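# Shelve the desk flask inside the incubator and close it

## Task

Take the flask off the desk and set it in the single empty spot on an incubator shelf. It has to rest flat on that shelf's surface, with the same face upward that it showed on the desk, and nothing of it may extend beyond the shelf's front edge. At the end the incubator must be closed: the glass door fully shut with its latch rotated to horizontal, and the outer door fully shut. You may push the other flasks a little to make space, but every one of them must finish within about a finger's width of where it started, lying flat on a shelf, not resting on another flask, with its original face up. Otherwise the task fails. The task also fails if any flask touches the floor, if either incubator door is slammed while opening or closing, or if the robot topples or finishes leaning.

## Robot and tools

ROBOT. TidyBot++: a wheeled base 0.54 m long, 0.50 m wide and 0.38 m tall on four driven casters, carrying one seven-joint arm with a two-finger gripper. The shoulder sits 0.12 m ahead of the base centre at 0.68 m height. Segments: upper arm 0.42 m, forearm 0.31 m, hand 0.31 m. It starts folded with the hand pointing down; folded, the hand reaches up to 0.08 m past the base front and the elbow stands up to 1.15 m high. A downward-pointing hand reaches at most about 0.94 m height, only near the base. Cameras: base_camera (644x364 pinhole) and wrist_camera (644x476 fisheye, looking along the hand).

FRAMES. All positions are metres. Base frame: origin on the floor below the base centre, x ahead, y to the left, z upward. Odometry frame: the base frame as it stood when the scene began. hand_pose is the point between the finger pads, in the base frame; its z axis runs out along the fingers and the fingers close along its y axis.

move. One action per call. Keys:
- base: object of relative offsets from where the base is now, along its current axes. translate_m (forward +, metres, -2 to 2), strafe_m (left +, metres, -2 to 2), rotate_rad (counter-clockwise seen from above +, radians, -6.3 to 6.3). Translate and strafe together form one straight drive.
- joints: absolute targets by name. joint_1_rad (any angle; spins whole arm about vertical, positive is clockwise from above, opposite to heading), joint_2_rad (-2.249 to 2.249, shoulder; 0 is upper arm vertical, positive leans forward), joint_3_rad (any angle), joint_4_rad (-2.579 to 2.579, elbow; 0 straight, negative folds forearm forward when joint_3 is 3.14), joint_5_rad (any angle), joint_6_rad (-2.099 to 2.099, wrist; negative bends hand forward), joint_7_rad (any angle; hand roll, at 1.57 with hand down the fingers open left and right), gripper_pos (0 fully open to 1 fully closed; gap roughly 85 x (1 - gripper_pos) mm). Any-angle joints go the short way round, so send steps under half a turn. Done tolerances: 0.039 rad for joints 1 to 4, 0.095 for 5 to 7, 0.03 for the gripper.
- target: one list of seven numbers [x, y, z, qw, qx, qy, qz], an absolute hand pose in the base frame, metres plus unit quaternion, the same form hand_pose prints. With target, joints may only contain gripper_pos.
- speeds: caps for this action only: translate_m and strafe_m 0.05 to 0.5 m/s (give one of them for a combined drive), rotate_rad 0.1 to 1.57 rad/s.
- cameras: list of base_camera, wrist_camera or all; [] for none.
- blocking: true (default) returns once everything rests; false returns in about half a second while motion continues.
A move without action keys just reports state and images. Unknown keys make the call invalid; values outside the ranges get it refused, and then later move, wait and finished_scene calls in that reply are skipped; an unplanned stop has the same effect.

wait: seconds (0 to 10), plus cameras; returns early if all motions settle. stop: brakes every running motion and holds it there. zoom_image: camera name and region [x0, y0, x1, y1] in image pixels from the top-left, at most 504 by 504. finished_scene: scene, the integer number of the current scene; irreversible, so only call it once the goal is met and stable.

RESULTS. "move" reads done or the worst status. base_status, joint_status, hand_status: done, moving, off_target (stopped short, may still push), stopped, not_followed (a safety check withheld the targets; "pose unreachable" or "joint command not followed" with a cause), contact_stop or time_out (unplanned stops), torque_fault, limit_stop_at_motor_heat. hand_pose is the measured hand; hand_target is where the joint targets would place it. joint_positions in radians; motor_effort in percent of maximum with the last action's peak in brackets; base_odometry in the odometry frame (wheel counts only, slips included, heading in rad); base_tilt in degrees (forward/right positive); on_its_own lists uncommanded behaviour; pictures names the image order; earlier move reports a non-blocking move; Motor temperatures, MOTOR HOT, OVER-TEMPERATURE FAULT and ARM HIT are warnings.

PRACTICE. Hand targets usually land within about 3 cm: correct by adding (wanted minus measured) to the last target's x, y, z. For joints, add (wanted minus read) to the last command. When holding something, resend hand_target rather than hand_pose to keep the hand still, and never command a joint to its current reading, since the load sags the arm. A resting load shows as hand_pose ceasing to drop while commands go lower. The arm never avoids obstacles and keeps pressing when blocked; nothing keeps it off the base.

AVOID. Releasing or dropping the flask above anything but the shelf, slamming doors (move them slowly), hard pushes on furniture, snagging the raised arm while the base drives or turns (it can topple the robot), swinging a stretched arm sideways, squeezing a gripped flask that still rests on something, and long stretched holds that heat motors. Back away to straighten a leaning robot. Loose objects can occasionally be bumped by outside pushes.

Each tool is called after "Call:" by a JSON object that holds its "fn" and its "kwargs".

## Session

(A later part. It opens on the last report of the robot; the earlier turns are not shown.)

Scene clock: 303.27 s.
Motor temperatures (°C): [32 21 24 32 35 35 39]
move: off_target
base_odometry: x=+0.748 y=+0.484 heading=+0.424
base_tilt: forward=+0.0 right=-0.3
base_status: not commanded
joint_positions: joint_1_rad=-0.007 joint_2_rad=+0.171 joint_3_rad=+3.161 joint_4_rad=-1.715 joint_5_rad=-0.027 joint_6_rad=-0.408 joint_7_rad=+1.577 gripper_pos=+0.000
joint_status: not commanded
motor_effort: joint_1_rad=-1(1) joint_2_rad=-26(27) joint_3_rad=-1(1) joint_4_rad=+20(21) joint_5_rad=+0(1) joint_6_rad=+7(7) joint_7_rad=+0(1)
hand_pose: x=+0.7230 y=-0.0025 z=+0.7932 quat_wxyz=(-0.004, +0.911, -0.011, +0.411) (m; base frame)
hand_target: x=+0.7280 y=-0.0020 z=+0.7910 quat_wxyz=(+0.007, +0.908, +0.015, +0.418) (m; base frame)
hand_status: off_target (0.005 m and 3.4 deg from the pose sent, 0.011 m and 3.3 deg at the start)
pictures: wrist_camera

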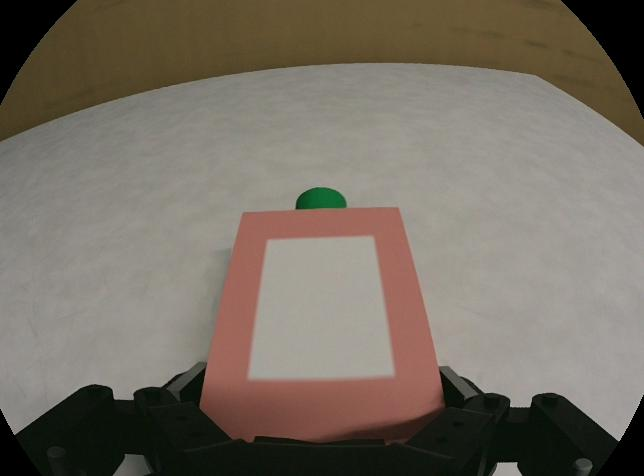

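Call:
{"fn": "move", "kwargs": {"joints": {"gripper_pos": 0.15}, "cameras": ["wrist_camera"]}}

Scene clock: 309.57 s.
Motor temperatures (°C): [32 21 24 32 35 35 39]
move: off_target
base_odometry: x=+0.748 y=+0.484 heading=+0.424
base_tilt: forward=+0.0 right=-0.3
base_status: not commanded
joint_positions: joint_1_rad=-0.007 joint_2_rad=+0.170 joint_3_rad=+3.161 joint_4_rad=-1.715 joint_5_rad=-0.027 joint_6_rad=-0.406 joint_7_rad=+1.577 gripper_pos=+0.041
joint_status: gripper_pos off_target (ended at +0.041, target +0.150)
motor_effort: joint_1_rad=+0(1) joint_2_rad=-24(27) joint_3_rad=-1(2) joint_4_rad=+19(21) joint_5_rad=+0(1) joint_6_rad=+6(8) joint_7_rad=+0(1)
hand_pose: x=+0.7234 y=-0.0026 z=+0.7941 quat_wxyz=(-0.004, +0.911, -0.011, +0.413) (m; base frame)
hand_target: x=+0.7280 y=-0.0020 z=+0.7910 quat_wxyz=(+0.007, +0.908, +0.015, +0.418) (m; base frame)
hand_status: not commanded
pictures: wrist_camera

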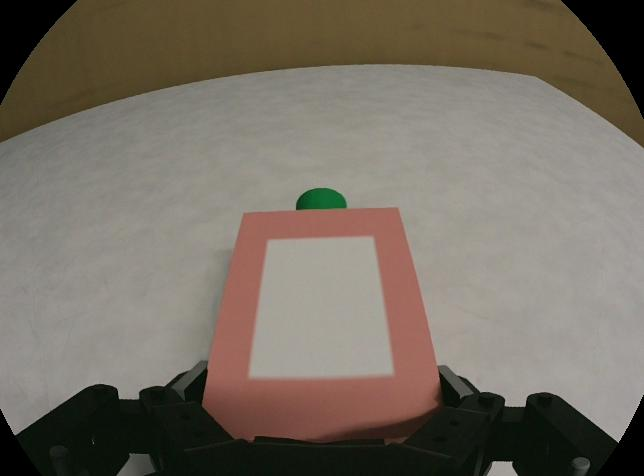

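Call:
{"fn": "move", "kwargs": {"joints": {"gripper_pos": 0.4}, "cameras": []}}

Call:
{"fn": "move", "kwargs": {"target": [0.728, -0.002, 0.835, 0.007, 0.908, 0.015, 0.418], "cameras": ["wrist_camera"]}}

Scene clock: 318.80 s.
Motor temperatures (°C): [32 21 24 32 35 35 39]
move: off_target
base_odometry: x=+0.748 y=+0.484 heading=+0.424
base_tilt: forward=+0.0 right=-0.3
base_status: not commanded
joint_positions: joint_1_rad=-0.007 joint_2_rad=+0.170 joint_3_rad=+3.161 joint_4_rad=-1.715 joint_5_rad=-0.027 joint_6_rad=-0.406 joint_7_rad=+1.577 gripper_pos=+0.041
joint_status: gripper_pos off_target (ended at +0.041, target +0.400)
motor_effort: joint_1_rad=-1(1) joint_2_rad=-24(24) joint_3_rad=-1(2) joint_4_rad=+18(19) joint_5_rad=+0(1) joint_6_rad=+6(6) joint_7_rad=+0(1)
hand_pose: x=+0.7234 y=-0.0026 z=+0.7941 quat_wxyz=(-0.004, +0.911, -0.011, +0.413) (m; base frame)
hand_target: x=+0.7280 y=-0.0020 z=+0.7910 quat_wxyz=(+0.007, +0.908, +0.015, +0.418) (m; base frame)
hand_status: not commanded
pictures: none
No camera images: "cameras" was empty.

Scene clock: 319.77 s.
Motor temperatures (°C): [32 21 24 32 35 35 39]
move: off_target
base_odometry: x=+0.748 y=+0.484 heading=+0.424
base_tilt: forward=+0.0 right=-0.3
base_status: not commanded
joint_positions: joint_1_rad=-0.007 joint_2_rad=+0.170 joint_3_rad=+3.161 joint_4_rad=-1.629 joint_5_rad=-0.027 joint_6_rad=-0.475 joint_7_rad=+1.577 gripper_pos=+0.041
joint_status: not commanded
motor_effort: joint_1_rad=+0(1) joint_2_rad=-27(29) joint_3_rad=-2(2) joint_4_rad=+21(22) joint_5_rad=+0(1) joint_6_rad=+8(8) joint_7_rad=+0(1)
hand_pose: x=+0.7340 y=-0.0021 z=+0.8241 quat_wxyz=(-0.005, +0.907, -0.010, +0.420) (m; base frame)
hand_target: x=+0.7280 y=-0.0020 z=+0.8350 quat_wxyz=(+0.007, +0.908, +0.015, +0.418) (m; base frame)
hand_status: off_target (0.012 m and 3.2 deg from the pose sent, 0.041 m and 3.3 deg at the start)
pictures: wrist_camera

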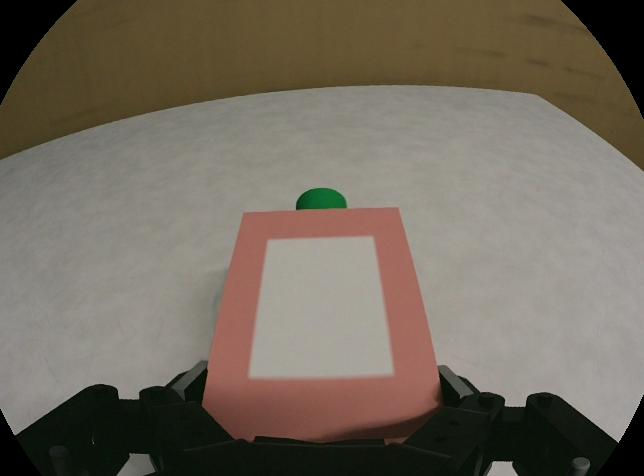

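Call:
{"fn": "move", "kwargs": {"target": [0.62, -0.002, 0.97, 0.007, 0.908, 0.015, 0.418], "cameras": []}}

Call:
{"fn": "move", "kwargs": {"base": {"translate_m": -0.5}, "cameras": []}}

Call:
{"fn": "move", "kwargs": {"base": {"rotate_rad": -1.334}, "speeds": {"rotate_rad": 0.6}}}

Scene clock: 357.70 s.
Motor temperatures (°C): [31 21 24 32 35 35 39]
move: off_target
base_odometry: x=+0.748 y=+0.484 heading=+0.424
base_tilt: forward=+0.1 right=-0.3
base_status: not commanded
joint_positions: joint_1_rad=-0.007 joint_2_rad=-0.095 joint_3_rad=+3.161 joint_4_rad=-1.453 joint_5_rad=-0.027 joint_6_rad=-0.888 joint_7_rad=+1.577 gripper_pos=+0.041
joint_status: not commanded
motor_effort: joint_1_rad=+0(1) joint_2_rad=-18(30) joint_3_rad=-1(2) joint_4_rad=+22(23) joint_5_rad=+0(1) joint_6_rad=+8(8) joint_7_rad=+1(1)
hand_pose: x=+0.6296 y=+0.0008 z=+0.9726 quat_wxyz=(-0.010, +0.901, -0.006, +0.433) (m; base frame)
hand_target: x=+0.6200 y=-0.0020 z=+0.9700 quat_wxyz=(+0.007, +0.908, +0.015, +0.418) (m; base frame)
hand_status: off_target (0.010 m and 3.6 deg from the pose sent, 0.185 m and 3.2 deg at the start)
pictures: none
No camera images: "cameras" was empty.

Scene clock: 359.97 s.
Motor temperatures (°C): [31 21 24 32 35 35 39]
move: done
base_odometry: x=+0.293 y=+0.278 heading=+0.425
base_tilt: forward=+0.1 right=-0.3
base_status: done
joint_positions: joint_1_rad=-0.007 joint_2_rad=-0.098 joint_3_rad=+3.161 joint_4_rad=-1.453 joint_5_rad=-0.027 joint_6_rad=-0.895 joint_7_rad=+1.577 gripper_pos=+0.041
joint_status: not commanded
motor_effort: joint_1_rad=-1(2) joint_2_rad=-17(21) joint_3_rad=+0(2) joint_4_rad=+21(22) joint_5_rad=+0(1) joint_6_rad=+8(8) joint_7_rad=+0(1)
hand_pose: x=+0.6274 y=+0.0009 z=+0.9725 quat_wxyz=(-0.010, +0.902, -0.006, +0.431) (m; base frame)
hand_target: x=+0.6200 y=-0.0020 z=+0.9700 quat_wxyz=(+0.007, +0.908, +0.015, +0.418) (m; base frame)
hand_status: not commanded
pictures: none
No camera images: "cameras" was empty.

Scene clock: 362.87 s.
Motor temperatures (°C): [31 21 24 32 35 35 39]
move: done
base_odometry: x=+0.293 y=+0.278 heading=-0.909
base_tilt: forward=+0.1 right=-0.3
base_status: done
joint_positions: joint_1_rad=-0.013 joint_2_rad=-0.098 joint_3_rad=+3.164 joint_4_rad=-1.453 joint_5_rad=-0.027 joint_6_rad=-0.895 joint_7_rad=+1.577 gripper_pos=+0.041
joint_status: not commanded
motor_effort: joint_1_rad=+0(3) joint_2_rad=-17(19) joint_3_rad=+0(3) joint_4_rad=+21(22) joint_5_rad=+0(1) joint_6_rad=+8(8) joint_7_rad=+0(1)
hand_pose: x=+0.6274 y=+0.0025 z=+0.9725 quat_wxyz=(-0.011, +0.902, -0.005, +0.431) (m; base frame)
hand_target: x=+0.6200 y=-0.0020 z=+0.9700 quat_wxyz=(+0.007, +0.908, +0.015, +0.418) (m; base frame)
hand_status: not commanded
pictures: base_camera, wrist_camera

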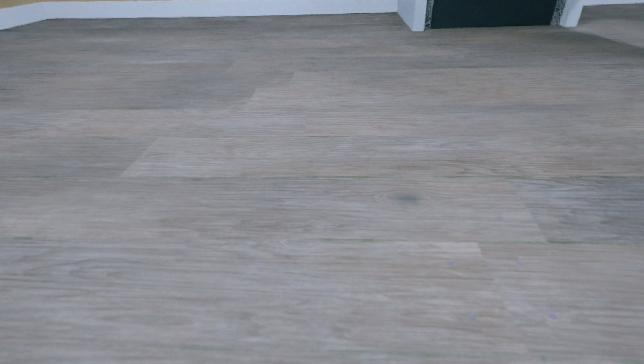

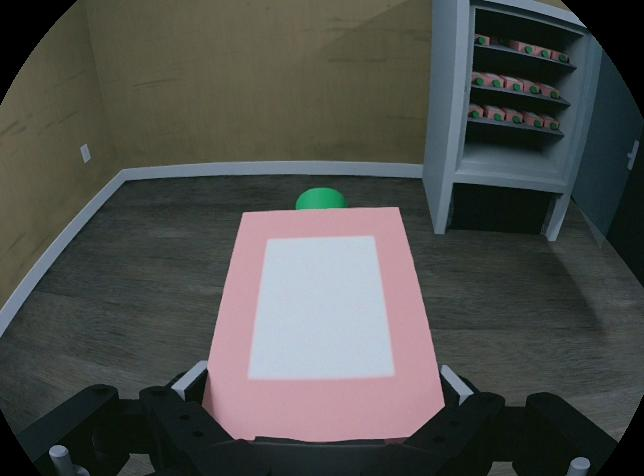

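Call:
{"fn": "move", "kwargs": {"base": {"translate_m": 0.765, "strafe_m": -0.967, "rotate_rad": 0.11}, "speeds": {"translate_m": 0.4}}}

Scene clock: 381.47 s.
Motor temperatures (°C): [31 21 23 32 35 35 39]
move: done
base_odometry: x=+0.000 y=-0.920 heading=-0.799
base_tilt: forward=+0.1 right=-0.3
base_status: done
joint_positions: joint_1_rad=-0.020 joint_2_rad=-0.096 joint_3_rad=+3.163 joint_4_rad=-1.453 joint_5_rad=-0.027 joint_6_rad=-0.895 joint_7_rad=+1.577 gripper_pos=+0.041
joint_status: not commanded
motor_effort: joint_1_rad=+0(3) joint_2_rad=-18(20) joint_3_rad=-1(3) joint_4_rad=+21(22) joint_5_rad=+0(1) joint_6_rad=+8(8) joint_7_rad=+0(1)
hand_pose: x=+0.6279 y=+0.0068 z=+0.9715 quat_wxyz=(-0.012, +0.903, -0.001, +0.430) (m; base frame)
hand_target: x=+0.6200 y=-0.0020 z=+0.9700 quat_wxyz=(+0.007, +0.908, +0.015, +0.418) (m; base frame)
hand_status: not commanded
pictures: base_camera, wrist_camera

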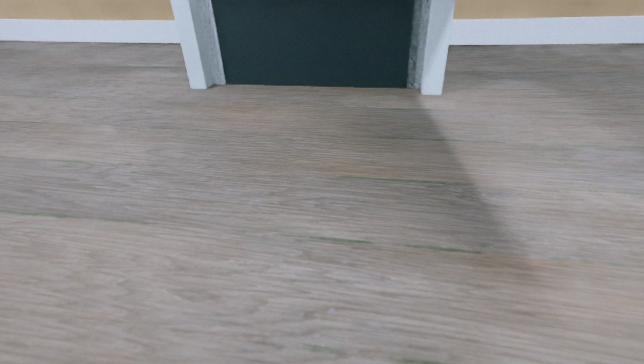

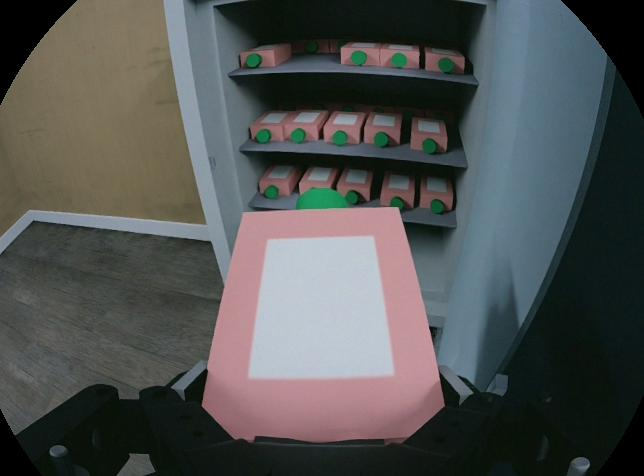

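Call:
{"fn": "zoom_image", "kwargs": {"camera": "wrist_camera", "region": [210, 0, 500, 230]}}

Scaled by 1.738.

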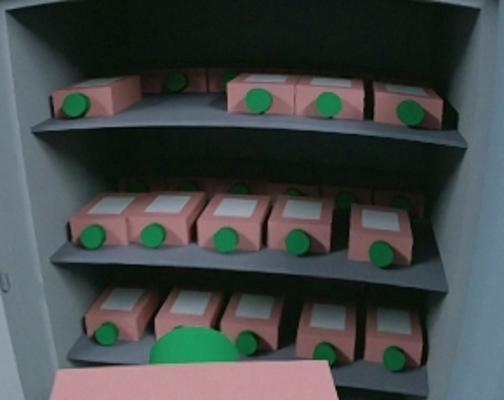

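Call:
{"fn": "zoom_image", "kwargs": {"camera": "base_camera", "region": [150, 0, 490, 120]}}

Scaled by 1.482.

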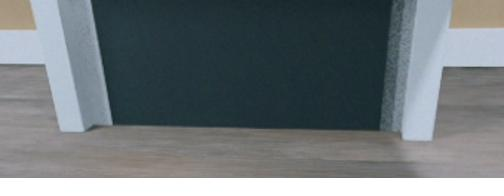

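Call:
{"fn": "move", "kwargs": {"target": [0.65, -0.002, 1.035, 0.007, 0.908, 0.015, 0.418], "cameras": []}}

Call:
{"fn": "move", "kwargs": {"base": {"translate_m": 0.2, "strafe_m": 0.085, "rotate_rad": -0.05}, "speeds": {"translate_m": 0.2}}}

Call:
{"fn": "zoom_image", "kwargs": {"camera": "wrist_camera", "region": [150, 0, 500, 230]}}

Call:
{"fn": "zoom_image", "kwargs": {"camera": "base_camera", "region": [50, 0, 550, 240]}}

Scene clock: 469.70 s.
Motor temperatures (°C): [31 21 23 32 35 35 39]
move: off_target
base_odometry: x=+0.000 y=-0.920 heading=-0.799
base_tilt: forward=+0.1 right=-0.3
base_status: not commanded
joint_positions: joint_1_rad=-0.020 joint_2_rad=+0.017 joint_3_rad=+3.163 joint_4_rad=-1.125 joint_5_rad=-0.027 joint_6_rad=-1.100 joint_7_rad=+1.577 gripper_pos=+0.041
joint_status: not commanded
motor_effort: joint_1_rad=-1(2) joint_2_rad=-21(21) joint_3_rad=+0(1) joint_4_rad=+20(23) joint_5_rad=+0(1) joint_6_rad=+8(8) joint_7_rad=+0(1)
hand_pose: x=+0.6560 y=+0.0084 z=+1.0392 quat_wxyz=(-0.012, +0.901, +0.002, +0.434) (m; base frame)
hand_target: x=+0.6500 y=-0.0020 z=+1.0350 quat_wxyz=(+0.007, +0.908, +0.015, +0.418) (m; base frame)
hand_status: off_target (0.013 m and 3.3 deg from the pose sent, 0.068 m and 3.3 deg at the start)
pictures: none
No camera images: "cameras" was empty.

Scene clock: 471.53 s.
Motor temperatures (°C): [31 21 23 32 35 35 39]
move: done
base_odometry: x=+0.200 y=-1.004 heading=-0.849
base_tilt: forward=+0.1 right=-0.3
base_status: done
joint_positions: joint_1_rad=-0.015 joint_2_rad=+0.034 joint_3_rad=+3.171 joint_4_rad=-1.124 joint_5_rad=-0.027 joint_6_rad=-1.105 joint_7_rad=+1.577 gripper_pos=+0.041
joint_status: not commanded
motor_effort: joint_1_rad=+0(3) joint_2_rad=-21(24) joint_3_rad=-1(3) joint_4_rad=+20(21) joint_5_rad=+0(1) joint_6_rad=+8(8) joint_7_rad=+0(1)
hand_pose: x=+0.6611 y=+0.0010 z=+1.0301 quat_wxyz=(-0.008, +0.905, -0.004, +0.426) (m; base frame)
hand_target: x=+0.6500 y=-0.0020 z=+1.0350 quat_wxyz=(+0.007, +0.908, +0.015, +0.418) (m; base frame)
hand_status: not commanded
pictures: base_camera, wrist_camera

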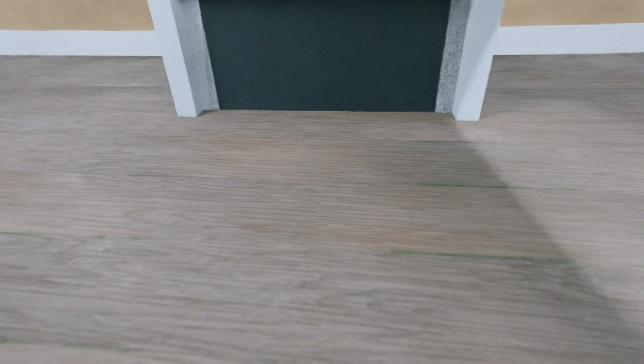

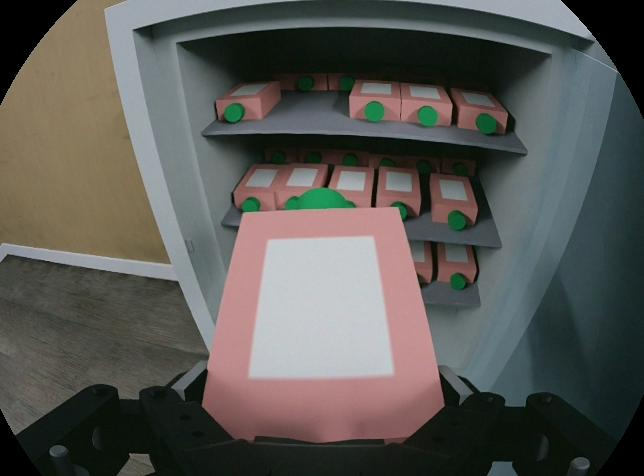

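Scaled by 1.440.

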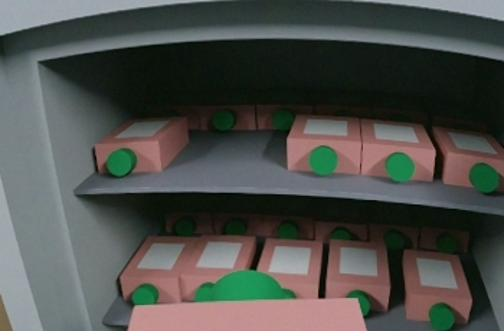

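Scaled by 1.008.

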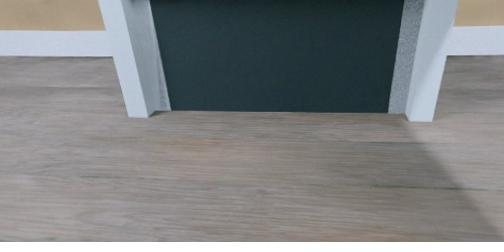

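Call:
{"fn": "move", "kwargs": {"base": {"strafe_m": 0.065, "rotate_rad": -0.04, "translate_m": 0.08}, "speeds": {"translate_m": 0.2}}}

Call:
{"fn": "zoom_image", "kwargs": {"camera": "wrist_camera", "region": [100, 0, 560, 250]}}

Call:
{"fn": "zoom_image", "kwargs": {"camera": "base_camera", "region": [80, 50, 580, 190]}}

Scene clock: 539.93 s.
Motor temperatures (°C): [31 21 23 32 35 35 39]
move: done
base_odometry: x=+0.302 y=-1.021 heading=-0.890
base_tilt: forward=+0.1 right=-0.3
base_status: done
joint_positions: joint_1_rad=-0.015 joint_2_rad=+0.036 joint_3_rad=+3.175 joint_4_rad=-1.123 joint_5_rad=-0.027 joint_6_rad=-1.106 joint_7_rad=+1.577 gripper_pos=+0.041
joint_status: not commanded
motor_effort: joint_1_rad=+0(4) joint_2_rad=-22(24) joint_3_rad=+0(4) joint_4_rad=+20(21) joint_5_rad=+0(2) joint_6_rad=+7(8) joint_7_rad=+0(1)
hand_pose: x=+0.6616 y=-0.0007 z=+1.0290 quat_wxyz=(-0.008, +0.905, -0.005, +0.424) (m; base frame)
hand_target: x=+0.6500 y=-0.0020 z=+1.0350 quat_wxyz=(+0.007, +0.908, +0.015, +0.418) (m; base frame)
hand_status: not commanded
pictures: base_camera, wrist_camera

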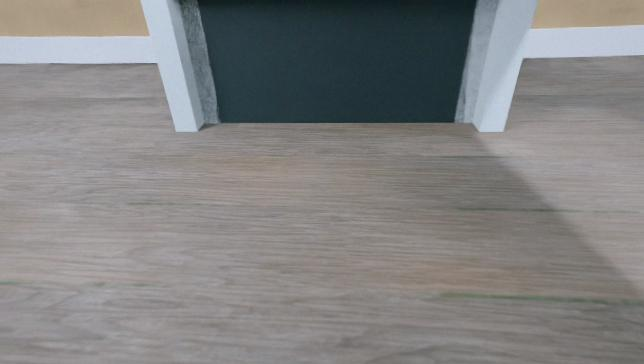

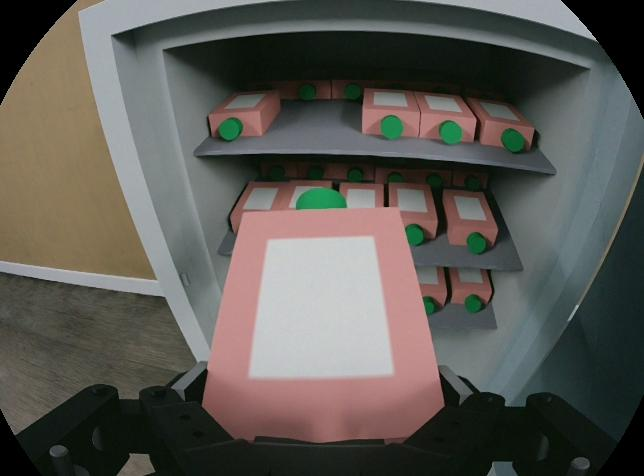

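Scaled by 1.096.

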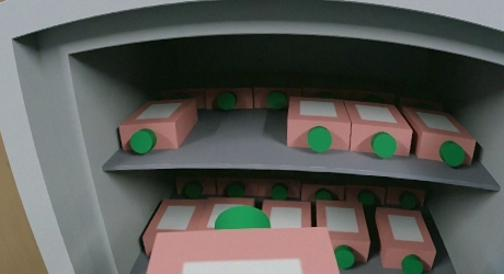

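Scaled by 1.008.

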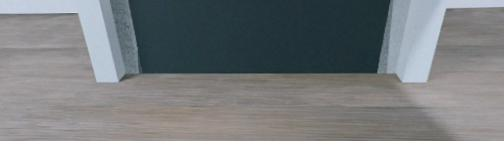

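Call:
{"fn": "move", "kwargs": {"base": {"strafe_m": 0.009, "translate_m": 0.17}, "speeds": {"translate_m": 0.15}}}

Call:
{"fn": "zoom_image", "kwargs": {"camera": "wrist_camera", "region": [70, 0, 570, 270]}}

Scene clock: 566.93 s.
Motor temperatures (°C): [31 21 23 32 35 35 39]
move: time_out
base_odometry: x=+0.404 y=-1.134 heading=-0.889
base_tilt: forward=+0.0 right=-0.3
base_status: translate_m time_out (by the wheels' count: +0.152 of +0.170); the other done
joint_positions: joint_1_rad=-0.017 joint_2_rad=+0.041 joint_3_rad=+3.174 joint_4_rad=-1.119 joint_5_rad=-0.027 joint_6_rad=-1.114 joint_7_rad=+1.577 gripper_pos=+0.041
joint_status: not commanded
motor_effort: joint_1_rad=-1(3) joint_2_rad=-22(37) joint_3_rad=-1(3) joint_4_rad=+21(25) joint_5_rad=-1(1) joint_6_rad=+8(9) joint_7_rad=+0(1)
hand_pose: x=+0.6623 y=+0.0009 z=+1.0268 quat_wxyz=(-0.008, +0.907, -0.004, +0.421) (m; base frame)
hand_target: x=+0.6500 y=-0.0020 z=+1.0350 quat_wxyz=(+0.007, +0.908, +0.015, +0.418) (m; base frame)
hand_status: not commanded
pictures: base_camera, wrist_camera

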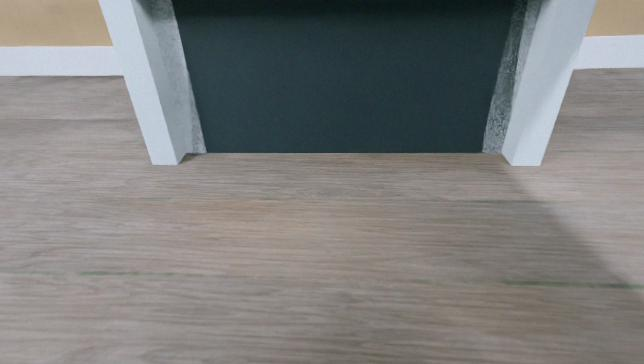

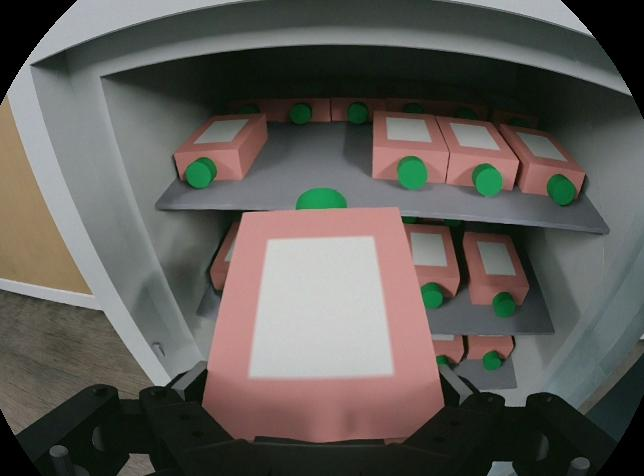

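Scaled by 1.008.

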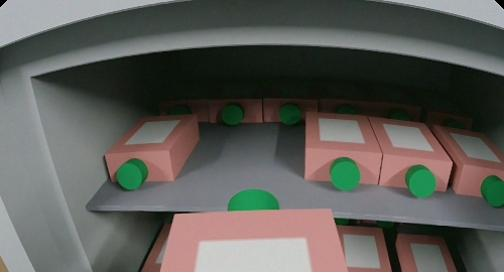

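Call:
{"fn": "move", "kwargs": {"base": {"translate_m": -0.35}, "speeds": {"translate_m": 0.2}, "cameras": []}}

Call:
{"fn": "move", "kwargs": {"joints": {"joint_1_rad": 0.5}}}

Scene clock: 601.47 s.
Motor temperatures (°C): [31 21 23 32 35 35 39]
move: done
base_odometry: x=+0.183 y=-0.862 heading=-0.889
base_tilt: forward=+0.1 right=-0.3
base_status: done
joint_positions: joint_1_rad=-0.017 joint_2_rad=+0.032 joint_3_rad=+3.174 joint_4_rad=-1.119 joint_5_rad=-0.027 joint_6_rad=-1.114 joint_7_rad=+1.577 gripper_pos=+0.041
joint_status: not commanded
motor_effort: joint_1_rad=+0(2) joint_2_rad=-22(26) joint_3_rad=-1(2) joint_4_rad=+20(21) joint_5_rad=+0(1) joint_6_rad=+8(8) joint_7_rad=+0(1)
hand_pose: x=+0.6591 y=+0.0009 z=+1.0319 quat_wxyz=(-0.008, +0.905, -0.004, +0.425) (m; base frame)
hand_target: x=+0.6500 y=-0.0020 z=+1.0350 quat_wxyz=(+0.007, +0.908, +0.015, +0.418) (m; base frame)
hand_status: not commanded
pictures: none
No camera images: "cameras" was empty.

Scene clock: 603.20 s.
Motor temperatures (°C): [31 21 23 32 35 35 39]
move: done
base_odometry: x=+0.183 y=-0.862 heading=-0.889
base_tilt: forward=+0.0 right=-0.4
base_status: not commanded
joint_positions: joint_1_rad=+0.493 joint_2_rad=+0.032 joint_3_rad=+3.170 joint_4_rad=-1.118 joint_5_rad=-0.033 joint_6_rad=-1.114 joint_7_rad=+1.578 gripper_pos=+0.042
joint_status: all done
motor_effort: joint_1_rad=+0(8) joint_2_rad=-21(23) joint_3_rad=+0(8) joint_4_rad=+20(21) joint_5_rad=+0(10) joint_6_rad=+7(8) joint_7_rad=+0(2)
hand_pose: x=+0.5926 y=-0.2595 z=+1.0321 quat_wxyz=(+0.095, +0.875, -0.230, +0.414) (m; base frame)
hand_target: x=+0.5793 y=-0.2648 z=+1.0350 quat_wxyz=(+0.114, +0.882, -0.218, +0.402) (m; base frame)
hand_status: not commanded
pictures: base_camera, wrist_camera

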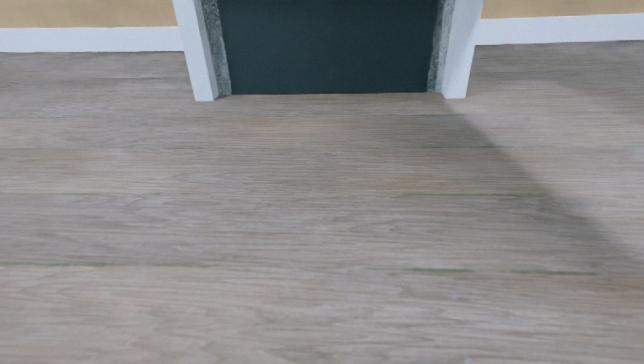

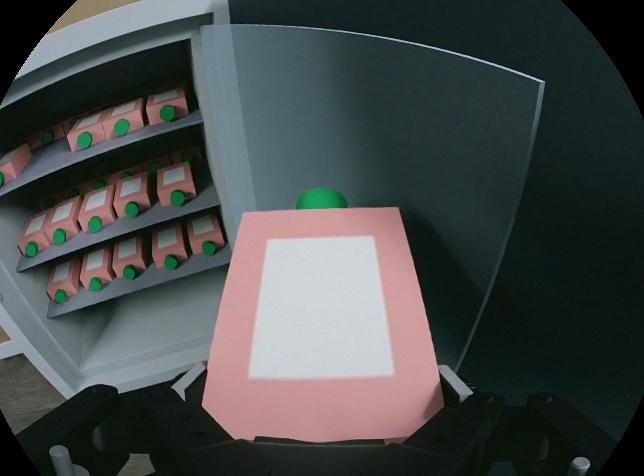

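Call:
{"fn": "move", "kwargs": {"joints": {"joint_1_rad": -0.017}, "cameras": []}}

Call:
{"fn": "move", "kwargs": {"base": {"translate_m": 0.35}, "speeds": {"translate_m": 0.15}}}

Call:
{"fn": "zoom_image", "kwargs": {"camera": "wrist_camera", "region": [70, 0, 570, 270]}}

Scene clock: 669.43 s.
Motor temperatures (°C): [31 22 23 32 35 34 39]
move: done
base_odometry: x=+0.183 y=-0.862 heading=-0.889
base_tilt: forward=+0.1 right=-0.3
base_status: not commanded
joint_positions: joint_1_rad=-0.005 joint_2_rad=+0.032 joint_3_rad=+3.170 joint_4_rad=-1.118 joint_5_rad=-0.033 joint_6_rad=-1.114 joint_7_rad=+1.578 gripper_pos=+0.042
joint_status: all done
motor_effort: joint_1_rad=+0(2) joint_2_rad=-21(22) joint_3_rad=-1(2) joint_4_rad=+20(21) joint_5_rad=+0(1) joint_6_rad=+7(8) joint_7_rad=+1(1)
hand_pose: x=+0.6591 y=-0.0019 z=+1.0321 quat_wxyz=(-0.010, +0.905, -0.008, +0.425) (m; base frame)
hand_target: x=+0.6500 y=-0.0027 z=+1.0350 quat_wxyz=(+0.007, +0.908, +0.014, +0.418) (m; base frame)
hand_status: not commanded
pictures: none
No camera images: "cameras" was empty.

Scene clock: 672.40 s.
Motor temperatures (°C): [31 22 23 32 35 34 39]
move: done
base_odometry: x=+0.404 y=-1.134 heading=-0.889
base_tilt: forward=+0.1 right=-0.3
base_status: done
joint_positions: joint_1_rad=-0.005 joint_2_rad=+0.038 joint_3_rad=+3.170 joint_4_rad=-1.118 joint_5_rad=-0.033 joint_6_rad=-1.114 joint_7_rad=+1.578 gripper_pos=+0.042
joint_status: not commanded
motor_effort: joint_1_rad=+0(1) joint_2_rad=-22(25) joint_3_rad=-1(2) joint_4_rad=+20(22) joint_5_rad=+0(1) joint_6_rad=+7(8) joint_7_rad=+0(1)
hand_pose: x=+0.6613 y=-0.0015 z=+1.0286 quat_wxyz=(-0.010, +0.906, -0.007, +0.422) (m; base frame)
hand_target: x=+0.6500 y=-0.0027 z=+1.0350 quat_wxyz=(+0.007, +0.908, +0.014, +0.418) (m; base frame)
hand_status: not commanded
pictures: base_camera, wrist_camera

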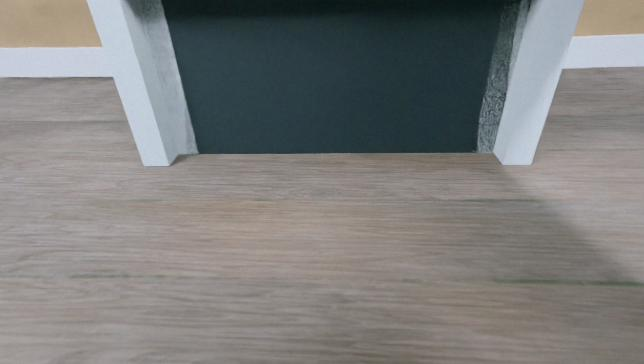

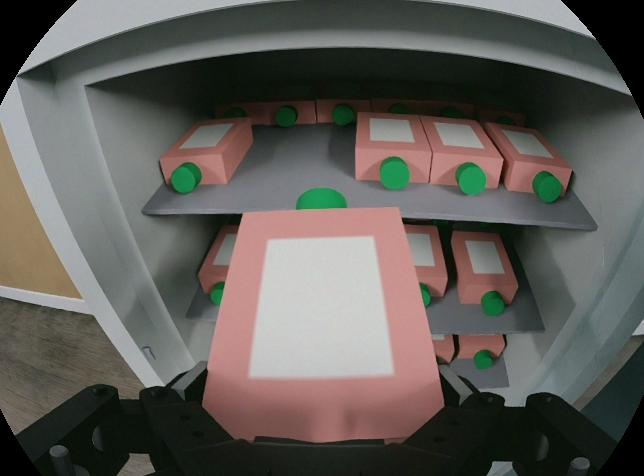

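Scaled by 1.008.

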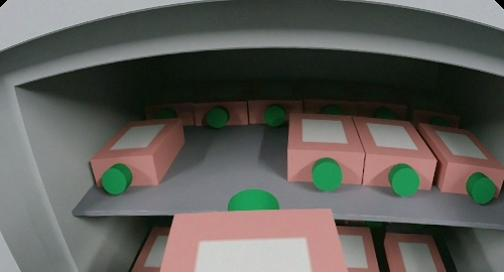

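Call:
{"fn": "move", "kwargs": {"base": {"strafe_m": 0.02, "translate_m": 0.10}, "speeds": {"translate_m": 0.1}, "cameras": ["wrist_camera"]}}

Call:
{"fn": "zoom_image", "kwargs": {"camera": "wrist_camera", "region": [70, 0, 570, 270]}}

Scene clock: 684.90 s.
Motor temperatures (°C): [31 22 23 32 35 34 39]
move: done
base_odometry: x=+0.483 y=-1.199 heading=-0.889
base_tilt: forward=+0.0 right=-0.3
base_status: done
joint_positions: joint_1_rad=-0.006 joint_2_rad=+0.037 joint_3_rad=+3.170 joint_4_rad=-1.118 joint_5_rad=-0.033 joint_6_rad=-1.114 joint_7_rad=+1.578 gripper_pos=+0.042
joint_status: not commanded
motor_effort: joint_1_rad=+0(2) joint_2_rad=-22(25) joint_3_rad=+0(2) joint_4_rad=+20(21) joint_5_rad=+0(1) joint_6_rad=+8(8) joint_7_rad=+1(1)
hand_pose: x=+0.6611 y=-0.0014 z=+1.0290 quat_wxyz=(-0.010, +0.906, -0.007, +0.422) (m; base frame)
hand_target: x=+0.6500 y=-0.0027 z=+1.0350 quat_wxyz=(+0.007, +0.908, +0.014, +0.418) (m; base frame)
hand_status: not commanded
pictures: wrist_camera

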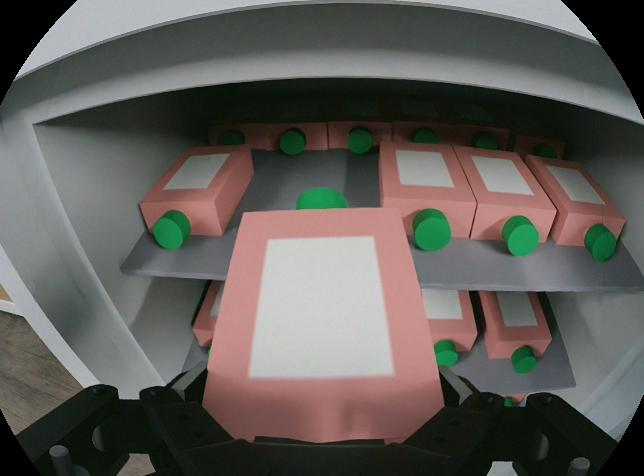

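Scaled by 1.008.

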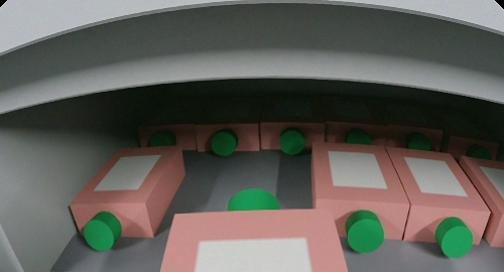

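Call:
{"fn": "move", "kwargs": {"base": {"strafe_m": 0.011, "translate_m": 0.07}, "speeds": {"translate_m": 0.08}, "cameras": ["wrist_camera"]}}

Call:
{"fn": "zoom_image", "kwargs": {"camera": "wrist_camera", "region": [70, 0, 570, 270]}}

Scene clock: 691.53 s.
Motor temperatures (°C): [31 22 23 32 35 34 39]
move: done
base_odometry: x=+0.535 y=-1.247 heading=-0.889
base_tilt: forward=+0.0 right=-0.4
base_status: done
joint_positions: joint_1_rad=-0.006 joint_2_rad=+0.037 joint_3_rad=+3.170 joint_4_rad=-1.118 joint_5_rad=-0.033 joint_6_rad=-1.114 joint_7_rad=+1.578 gripper_pos=+0.042
joint_status: not commanded
motor_effort: joint_1_rad=-1(2) joint_2_rad=-21(25) joint_3_rad=-1(3) joint_4_rad=+20(21) joint_5_rad=+0(1) joint_6_rad=+8(8) joint_7_rad=+1(1)
hand_pose: x=+0.6608 y=-0.0013 z=+1.0293 quat_wxyz=(-0.010, +0.906, -0.007, +0.423) (m; base frame)
hand_target: x=+0.6500 y=-0.0027 z=+1.0350 quat_wxyz=(+0.007, +0.908, +0.014, +0.418) (m; base frame)
hand_status: not commanded
pictures: wrist_camera

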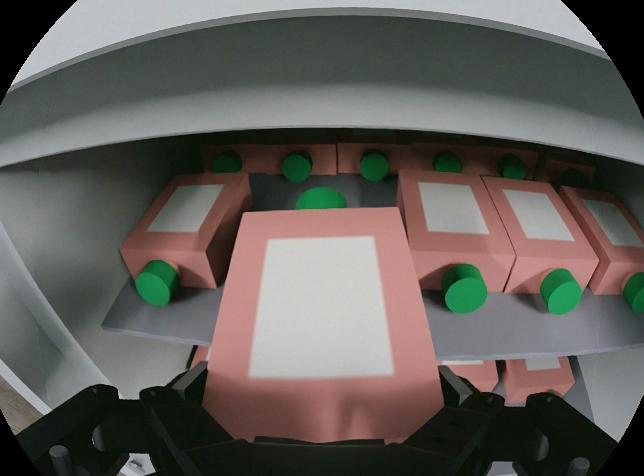

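Scaled by 1.008.

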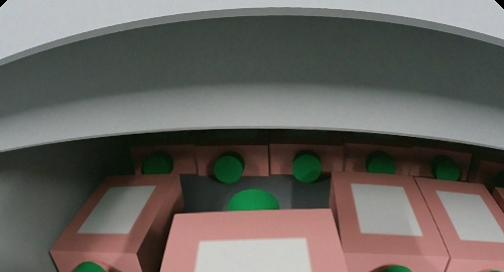

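Call:
{"fn": "move", "kwargs": {"target": [0.65, -0.0027, 1.018, 0.007, 0.908, 0.014, 0.418], "cameras": []}}

Call:
{"fn": "move", "kwargs": {"base": {"translate_m": 0.035}, "speeds": {"translate_m": 0.06}, "cameras": ["wrist_camera"]}}

Scene clock: 704.50 s.
Motor temperatures (°C): [31 22 23 32 35 34 39]
move: off_target
base_odometry: x=+0.535 y=-1.247 heading=-0.889
base_tilt: forward=+0.1 right=-0.3
base_status: not commanded
joint_positions: joint_1_rad=-0.006 joint_2_rad=+0.030 joint_3_rad=+3.170 joint_4_rad=-1.179 joint_5_rad=-0.033 joint_6_rad=-1.114 joint_7_rad=+1.578 gripper_pos=+0.042
joint_status: not commanded
motor_effort: joint_1_rad=+0(1) joint_2_rad=-21(23) joint_3_rad=-1(2) joint_4_rad=+20(22) joint_5_rad=+0(0) joint_6_rad=+7(8) joint_7_rad=+1(1)
hand_pose: x=+0.6533 y=-0.0012 z=+1.0015 quat_wxyz=(-0.010, +0.917, -0.008, +0.399) (m; base frame)
hand_target: x=+0.6500 y=-0.0027 z=+1.0180 quat_wxyz=(+0.007, +0.908, +0.014, +0.418) (m; base frame)
hand_status: off_target (0.017 m and 4.0 deg from the pose sent, 0.016 m and 3.2 deg at the start)
pictures: none
No camera images: "cameras" was empty.

Scene clock: 705.57 s.
Motor temperatures (°C): [31 22 23 32 35 34 39]
move: done
base_odometry: x=+0.558 y=-1.274 heading=-0.889
base_tilt: forward=+0.0 right=-0.3
base_status: done
joint_positions: joint_1_rad=-0.006 joint_2_rad=+0.024 joint_3_rad=+3.170 joint_4_rad=-1.179 joint_5_rad=-0.033 joint_6_rad=-1.114 joint_7_rad=+1.578 gripper_pos=+0.042
joint_status: not commanded
motor_effort: joint_1_rad=+0(1) joint_2_rad=-21(25) joint_3_rad=-1(2) joint_4_rad=+20(21) joint_5_rad=+0(1) joint_6_rad=+7(8) joint_7_rad=+0(1)
hand_pose: x=+0.6516 y=-0.0012 z=+1.0043 quat_wxyz=(-0.010, +0.916, -0.008, +0.401) (m; base frame)
hand_target: x=+0.6500 y=-0.0027 z=+1.0180 quat_wxyz=(+0.007, +0.908, +0.014, +0.418) (m; base frame)
hand_status: not commanded
pictures: wrist_camera

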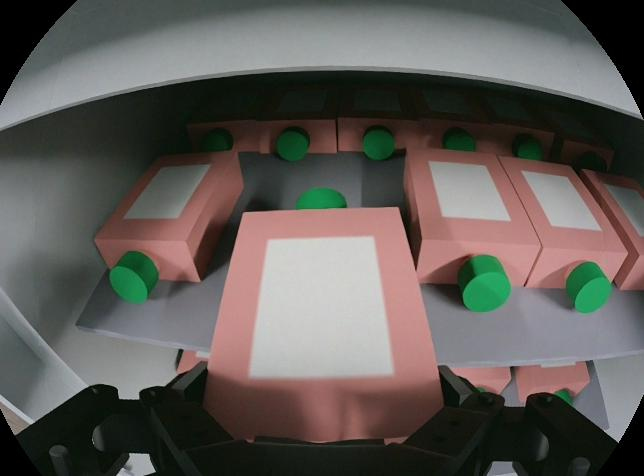

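Call:
{"fn": "move", "kwargs": {"target": [0.65, -0.0027, 1.022, 0.007, 0.901, 0.014, 0.434], "cameras": []}}

Call:
{"fn": "move", "kwargs": {"base": {"translate_m": 0.035}, "speeds": {"translate_m": 0.06}, "cameras": ["wrist_camera"]}}

Scene clock: 715.27 s.
Motor temperatures (°C): [31 22 23 32 35 34 39]
move: off_target
base_odometry: x=+0.558 y=-1.274 heading=-0.889
base_tilt: forward=+0.1 right=-0.3
base_status: not commanded
joint_positions: joint_1_rad=-0.006 joint_2_rad=+0.011 joint_3_rad=+3.170 joint_4_rad=-1.212 joint_5_rad=-0.033 joint_6_rad=-1.083 joint_7_rad=+1.578 gripper_pos=+0.042
joint_status: not commanded
motor_effort: joint_1_rad=+0(1) joint_2_rad=-21(22) joint_3_rad=-1(2) joint_4_rad=+20(21) joint_5_rad=+0(0) joint_6_rad=+7(8) joint_7_rad=+1(1)
hand_pose: x=+0.6504 y=-0.0015 z=+1.0007 quat_wxyz=(-0.010, +0.914, -0.008, +0.406) (m; base frame)
hand_target: x=+0.6500 y=-0.0027 z=+1.0220 quat_wxyz=(+0.007, +0.901, +0.014, +0.434) (m; base frame)
hand_status: off_target (0.021 m and 4.8 deg from the pose sent, 0.018 m and 5.2 deg at the start)
pictures: none
No camera images: "cameras" was empty.

Scene clock: 716.37 s.
Motor temperatures (°C): [31 22 23 32 35 34 39]
move: done
base_odometry: x=+0.580 y=-1.301 heading=-0.889
base_tilt: forward=+0.0 right=-0.3
base_status: done
joint_positions: joint_1_rad=-0.006 joint_2_rad=-0.018 joint_3_rad=+3.170 joint_4_rad=-1.235 joint_5_rad=-0.033 joint_6_rad=-1.084 joint_7_rad=+1.578 gripper_pos=+0.042
joint_status: not commanded
motor_effort: joint_1_rad=+0(1) joint_2_rad=-17(21) joint_3_rad=+0(2) joint_4_rad=+24(26) joint_5_rad=+0(1) joint_6_rad=+11(14) joint_7_rad=+1(1)
hand_pose: x=+0.6387 y=-0.0013 z=+1.0034 quat_wxyz=(-0.011, +0.913, -0.008, +0.408) (m; base frame)
hand_target: x=+0.6500 y=-0.0027 z=+1.0220 quat_wxyz=(+0.007, +0.901, +0.014, +0.434) (m; base frame)
hand_status: not commanded
pictures: wrist_camera

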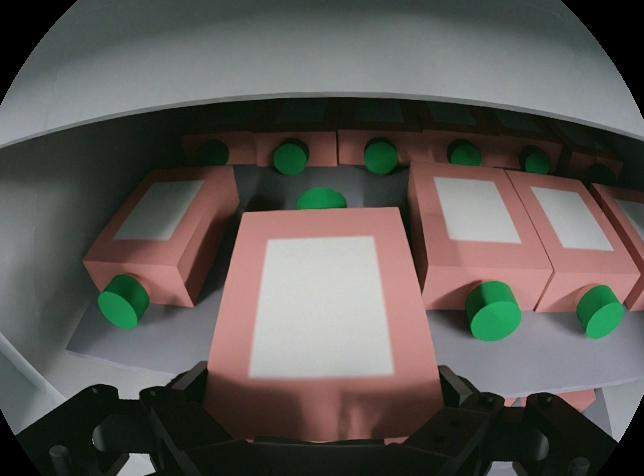

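Call:
{"fn": "move", "kwargs": {"base": {"translate_m": -0.012}, "speeds": {"translate_m": 0.06}, "cameras": ["wrist_camera"]}}

Scene clock: 741.60 s.
Motor temperatures (°C): [31 21 23 32 35 34 39]
move: done
base_odometry: x=+0.572 y=-1.292 heading=-0.889
base_tilt: forward=+0.1 right=-0.3
base_status: done
joint_positions: joint_1_rad=-0.006 joint_2_rad=-0.008 joint_3_rad=+3.170 joint_4_rad=-1.231 joint_5_rad=-0.033 joint_6_rad=-1.075 joint_7_rad=+1.578 gripper_pos=+0.042
joint_status: not commanded
motor_effort: joint_1_rad=+0(2) joint_2_rad=-20(22) joint_3_rad=-1(2) joint_4_rad=+20(23) joint_5_rad=+0(1) joint_6_rad=+7(10) joint_7_rad=+0(1)
hand_pose: x=+0.6441 y=-0.0014 z=+1.0031 quat_wxyz=(-0.011, +0.912, -0.008, +0.410) (m; base frame)
hand_target: x=+0.6500 y=-0.0027 z=+1.0220 quat_wxyz=(+0.007, +0.901, +0.014, +0.434) (m; base frame)
hand_status: not commanded
pictures: wrist_camera

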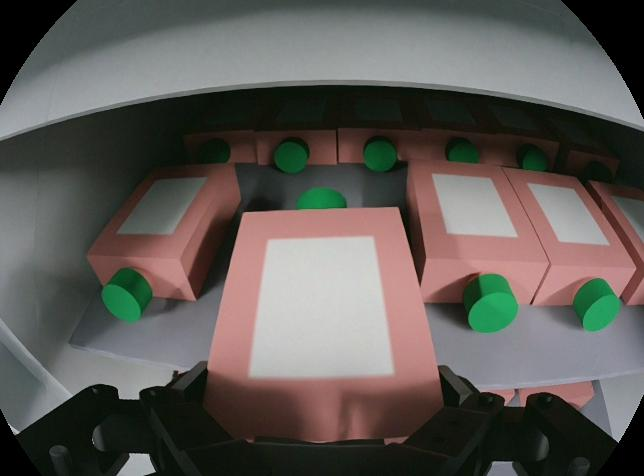

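Call:
{"fn": "move", "kwargs": {"target": [0.65, -0.0027, 1.012, 0.007, 0.901, 0.014, 0.434], "cameras": []}}

Call:
{"fn": "move", "kwargs": {"target": [0.65, -0.0027, 1.002, 0.007, 0.901, 0.014, 0.434], "cameras": ["wrist_camera"]}}

Scene clock: 746.77 s.
Motor temperatures (°C): [31 21 23 32 35 34 39]
move: off_target
base_odometry: x=+0.572 y=-1.292 heading=-0.889
base_tilt: forward=+0.1 right=-0.4
base_status: not commanded
joint_positions: joint_1_rad=-0.006 joint_2_rad=-0.008 joint_3_rad=+3.170 joint_4_rad=-1.258 joint_5_rad=-0.033 joint_6_rad=-1.055 joint_7_rad=+1.578 gripper_pos=+0.042
joint_status: not commanded
motor_effort: joint_1_rad=+0(1) joint_2_rad=-20(22) joint_3_rad=-1(1) joint_4_rad=+21(22) joint_5_rad=+0(0) joint_6_rad=+7(8) joint_7_rad=+1(1)
hand_pose: x=+0.6453 y=-0.0015 z=+0.9937 quat_wxyz=(-0.011, +0.913, -0.009, +0.407) (m; base frame)
hand_target: x=+0.6500 y=-0.0027 z=+1.0120 quat_wxyz=(+0.007, +0.901, +0.014, +0.434) (m; base frame)
hand_status: off_target (0.019 m and 4.8 deg from the pose sent, 0.011 m and 4.5 deg at the start)
pictures: none
No camera images: "cameras" was empty.

Scene clock: 747.47 s.
Motor temperatures (°C): [31 21 23 32 35 34 39]
move: off_target
base_odometry: x=+0.572 y=-1.292 heading=-0.889
base_tilt: forward=+0.1 right=-0.3
base_status: not commanded
joint_positions: joint_1_rad=-0.006 joint_2_rad=-0.011 joint_3_rad=+3.170 joint_4_rad=-1.296 joint_5_rad=-0.033 joint_6_rad=-1.026 joint_7_rad=+1.578 gripper_pos=+0.042
joint_status: not commanded
motor_effort: joint_1_rad=+0(1) joint_2_rad=-20(22) joint_3_rad=-1(2) joint_4_rad=+21(22) joint_5_rad=+0(1) joint_6_rad=+7(8) joint_7_rad=+0(1)
hand_pose: x=+0.6462 y=-0.0017 z=+0.9812 quat_wxyz=(-0.011, +0.915, -0.009, +0.403) (m; base frame)
hand_target: x=+0.6500 y=-0.0027 z=+1.0020 quat_wxyz=(+0.007, +0.901, +0.014, +0.434) (m; base frame)
hand_status: off_target (0.021 m and 5.1 deg from the pose sent, 0.010 m and 4.8 deg at the start)
pictures: wrist_camera

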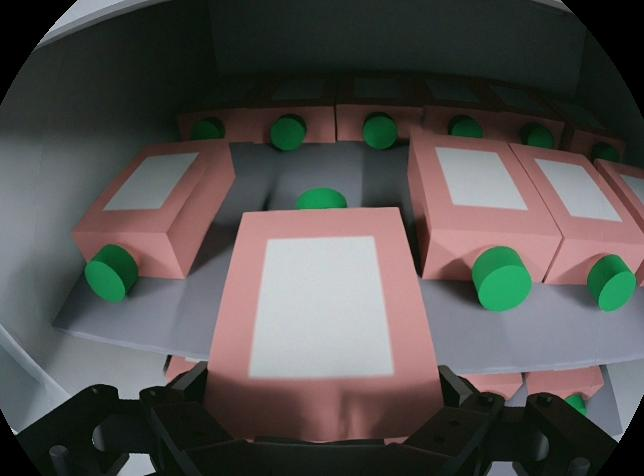

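Call:
{"fn": "move", "kwargs": {"target": [0.65, -0.0027, 1.0, 0.007, 0.893, 0.014, 0.45], "cameras": []}}

Call:
{"fn": "move", "kwargs": {"base": {"translate_m": 0.025}, "speeds": {"translate_m": 0.06}, "cameras": ["wrist_camera"]}}

Scene clock: 755.10 s.
Motor temperatures (°C): [31 22 23 32 35 34 39]
move: off_target
base_odometry: x=+0.572 y=-1.292 heading=-0.889
base_tilt: forward=+0.0 right=-0.4
base_status: not commanded
joint_positions: joint_1_rad=-0.006 joint_2_rad=-0.027 joint_3_rad=+3.170 joint_4_rad=-1.352 joint_5_rad=-0.033 joint_6_rad=-0.959 joint_7_rad=+1.578 gripper_pos=+0.042
joint_status: not commanded
motor_effort: joint_1_rad=-1(1) joint_2_rad=-20(21) joint_3_rad=-1(1) joint_4_rad=+21(22) joint_5_rad=+0(0) joint_6_rad=+8(8) joint_7_rad=+0(1)
hand_pose: x=+0.6483 y=-0.0023 z=+0.9755 quat_wxyz=(-0.011, +0.909, -0.010, +0.416) (m; base frame)
hand_target: x=+0.6500 y=-0.0027 z=+1.0000 quat_wxyz=(+0.007, +0.893, +0.014, +0.450) (m; base frame)
hand_status: off_target (0.025 m and 5.5 deg from the pose sent, 0.019 m and 6.8 deg at the start)
pictures: none
No camera images: "cameras" was empty.

Scene clock: 756.00 s.
Motor temperatures (°C): [31 22 23 32 35 34 39]
move: done
base_odometry: x=+0.588 y=-1.311 heading=-0.888
base_tilt: forward=+0.1 right=-0.3
base_status: done
joint_positions: joint_1_rad=-0.006 joint_2_rad=-0.035 joint_3_rad=+3.170 joint_4_rad=-1.352 joint_5_rad=-0.033 joint_6_rad=-0.957 joint_7_rad=+1.578 gripper_pos=+0.042
joint_status: not commanded
motor_effort: joint_1_rad=+0(1) joint_2_rad=-19(24) joint_3_rad=+0(1) joint_4_rad=+21(22) joint_5_rad=-1(1) joint_6_rad=+8(8) joint_7_rad=+1(1)
hand_pose: x=+0.6464 y=-0.0023 z=+0.9797 quat_wxyz=(-0.011, +0.907, -0.010, +0.420) (m; base frame)
hand_target: x=+0.6500 y=-0.0027 z=+1.0000 quat_wxyz=(+0.007, +0.893, +0.014, +0.450) (m; base frame)
hand_status: not commanded
pictures: wrist_camera

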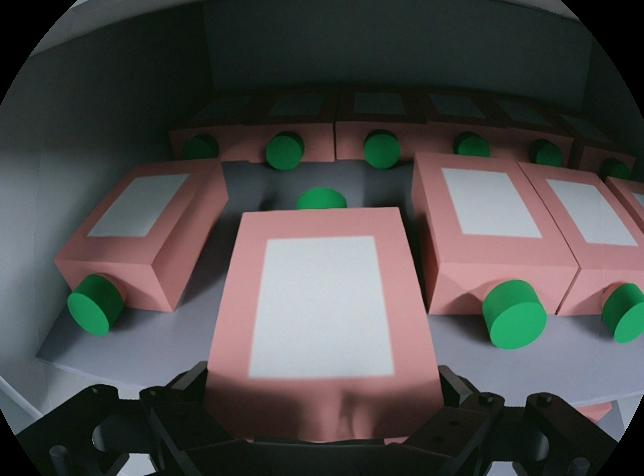

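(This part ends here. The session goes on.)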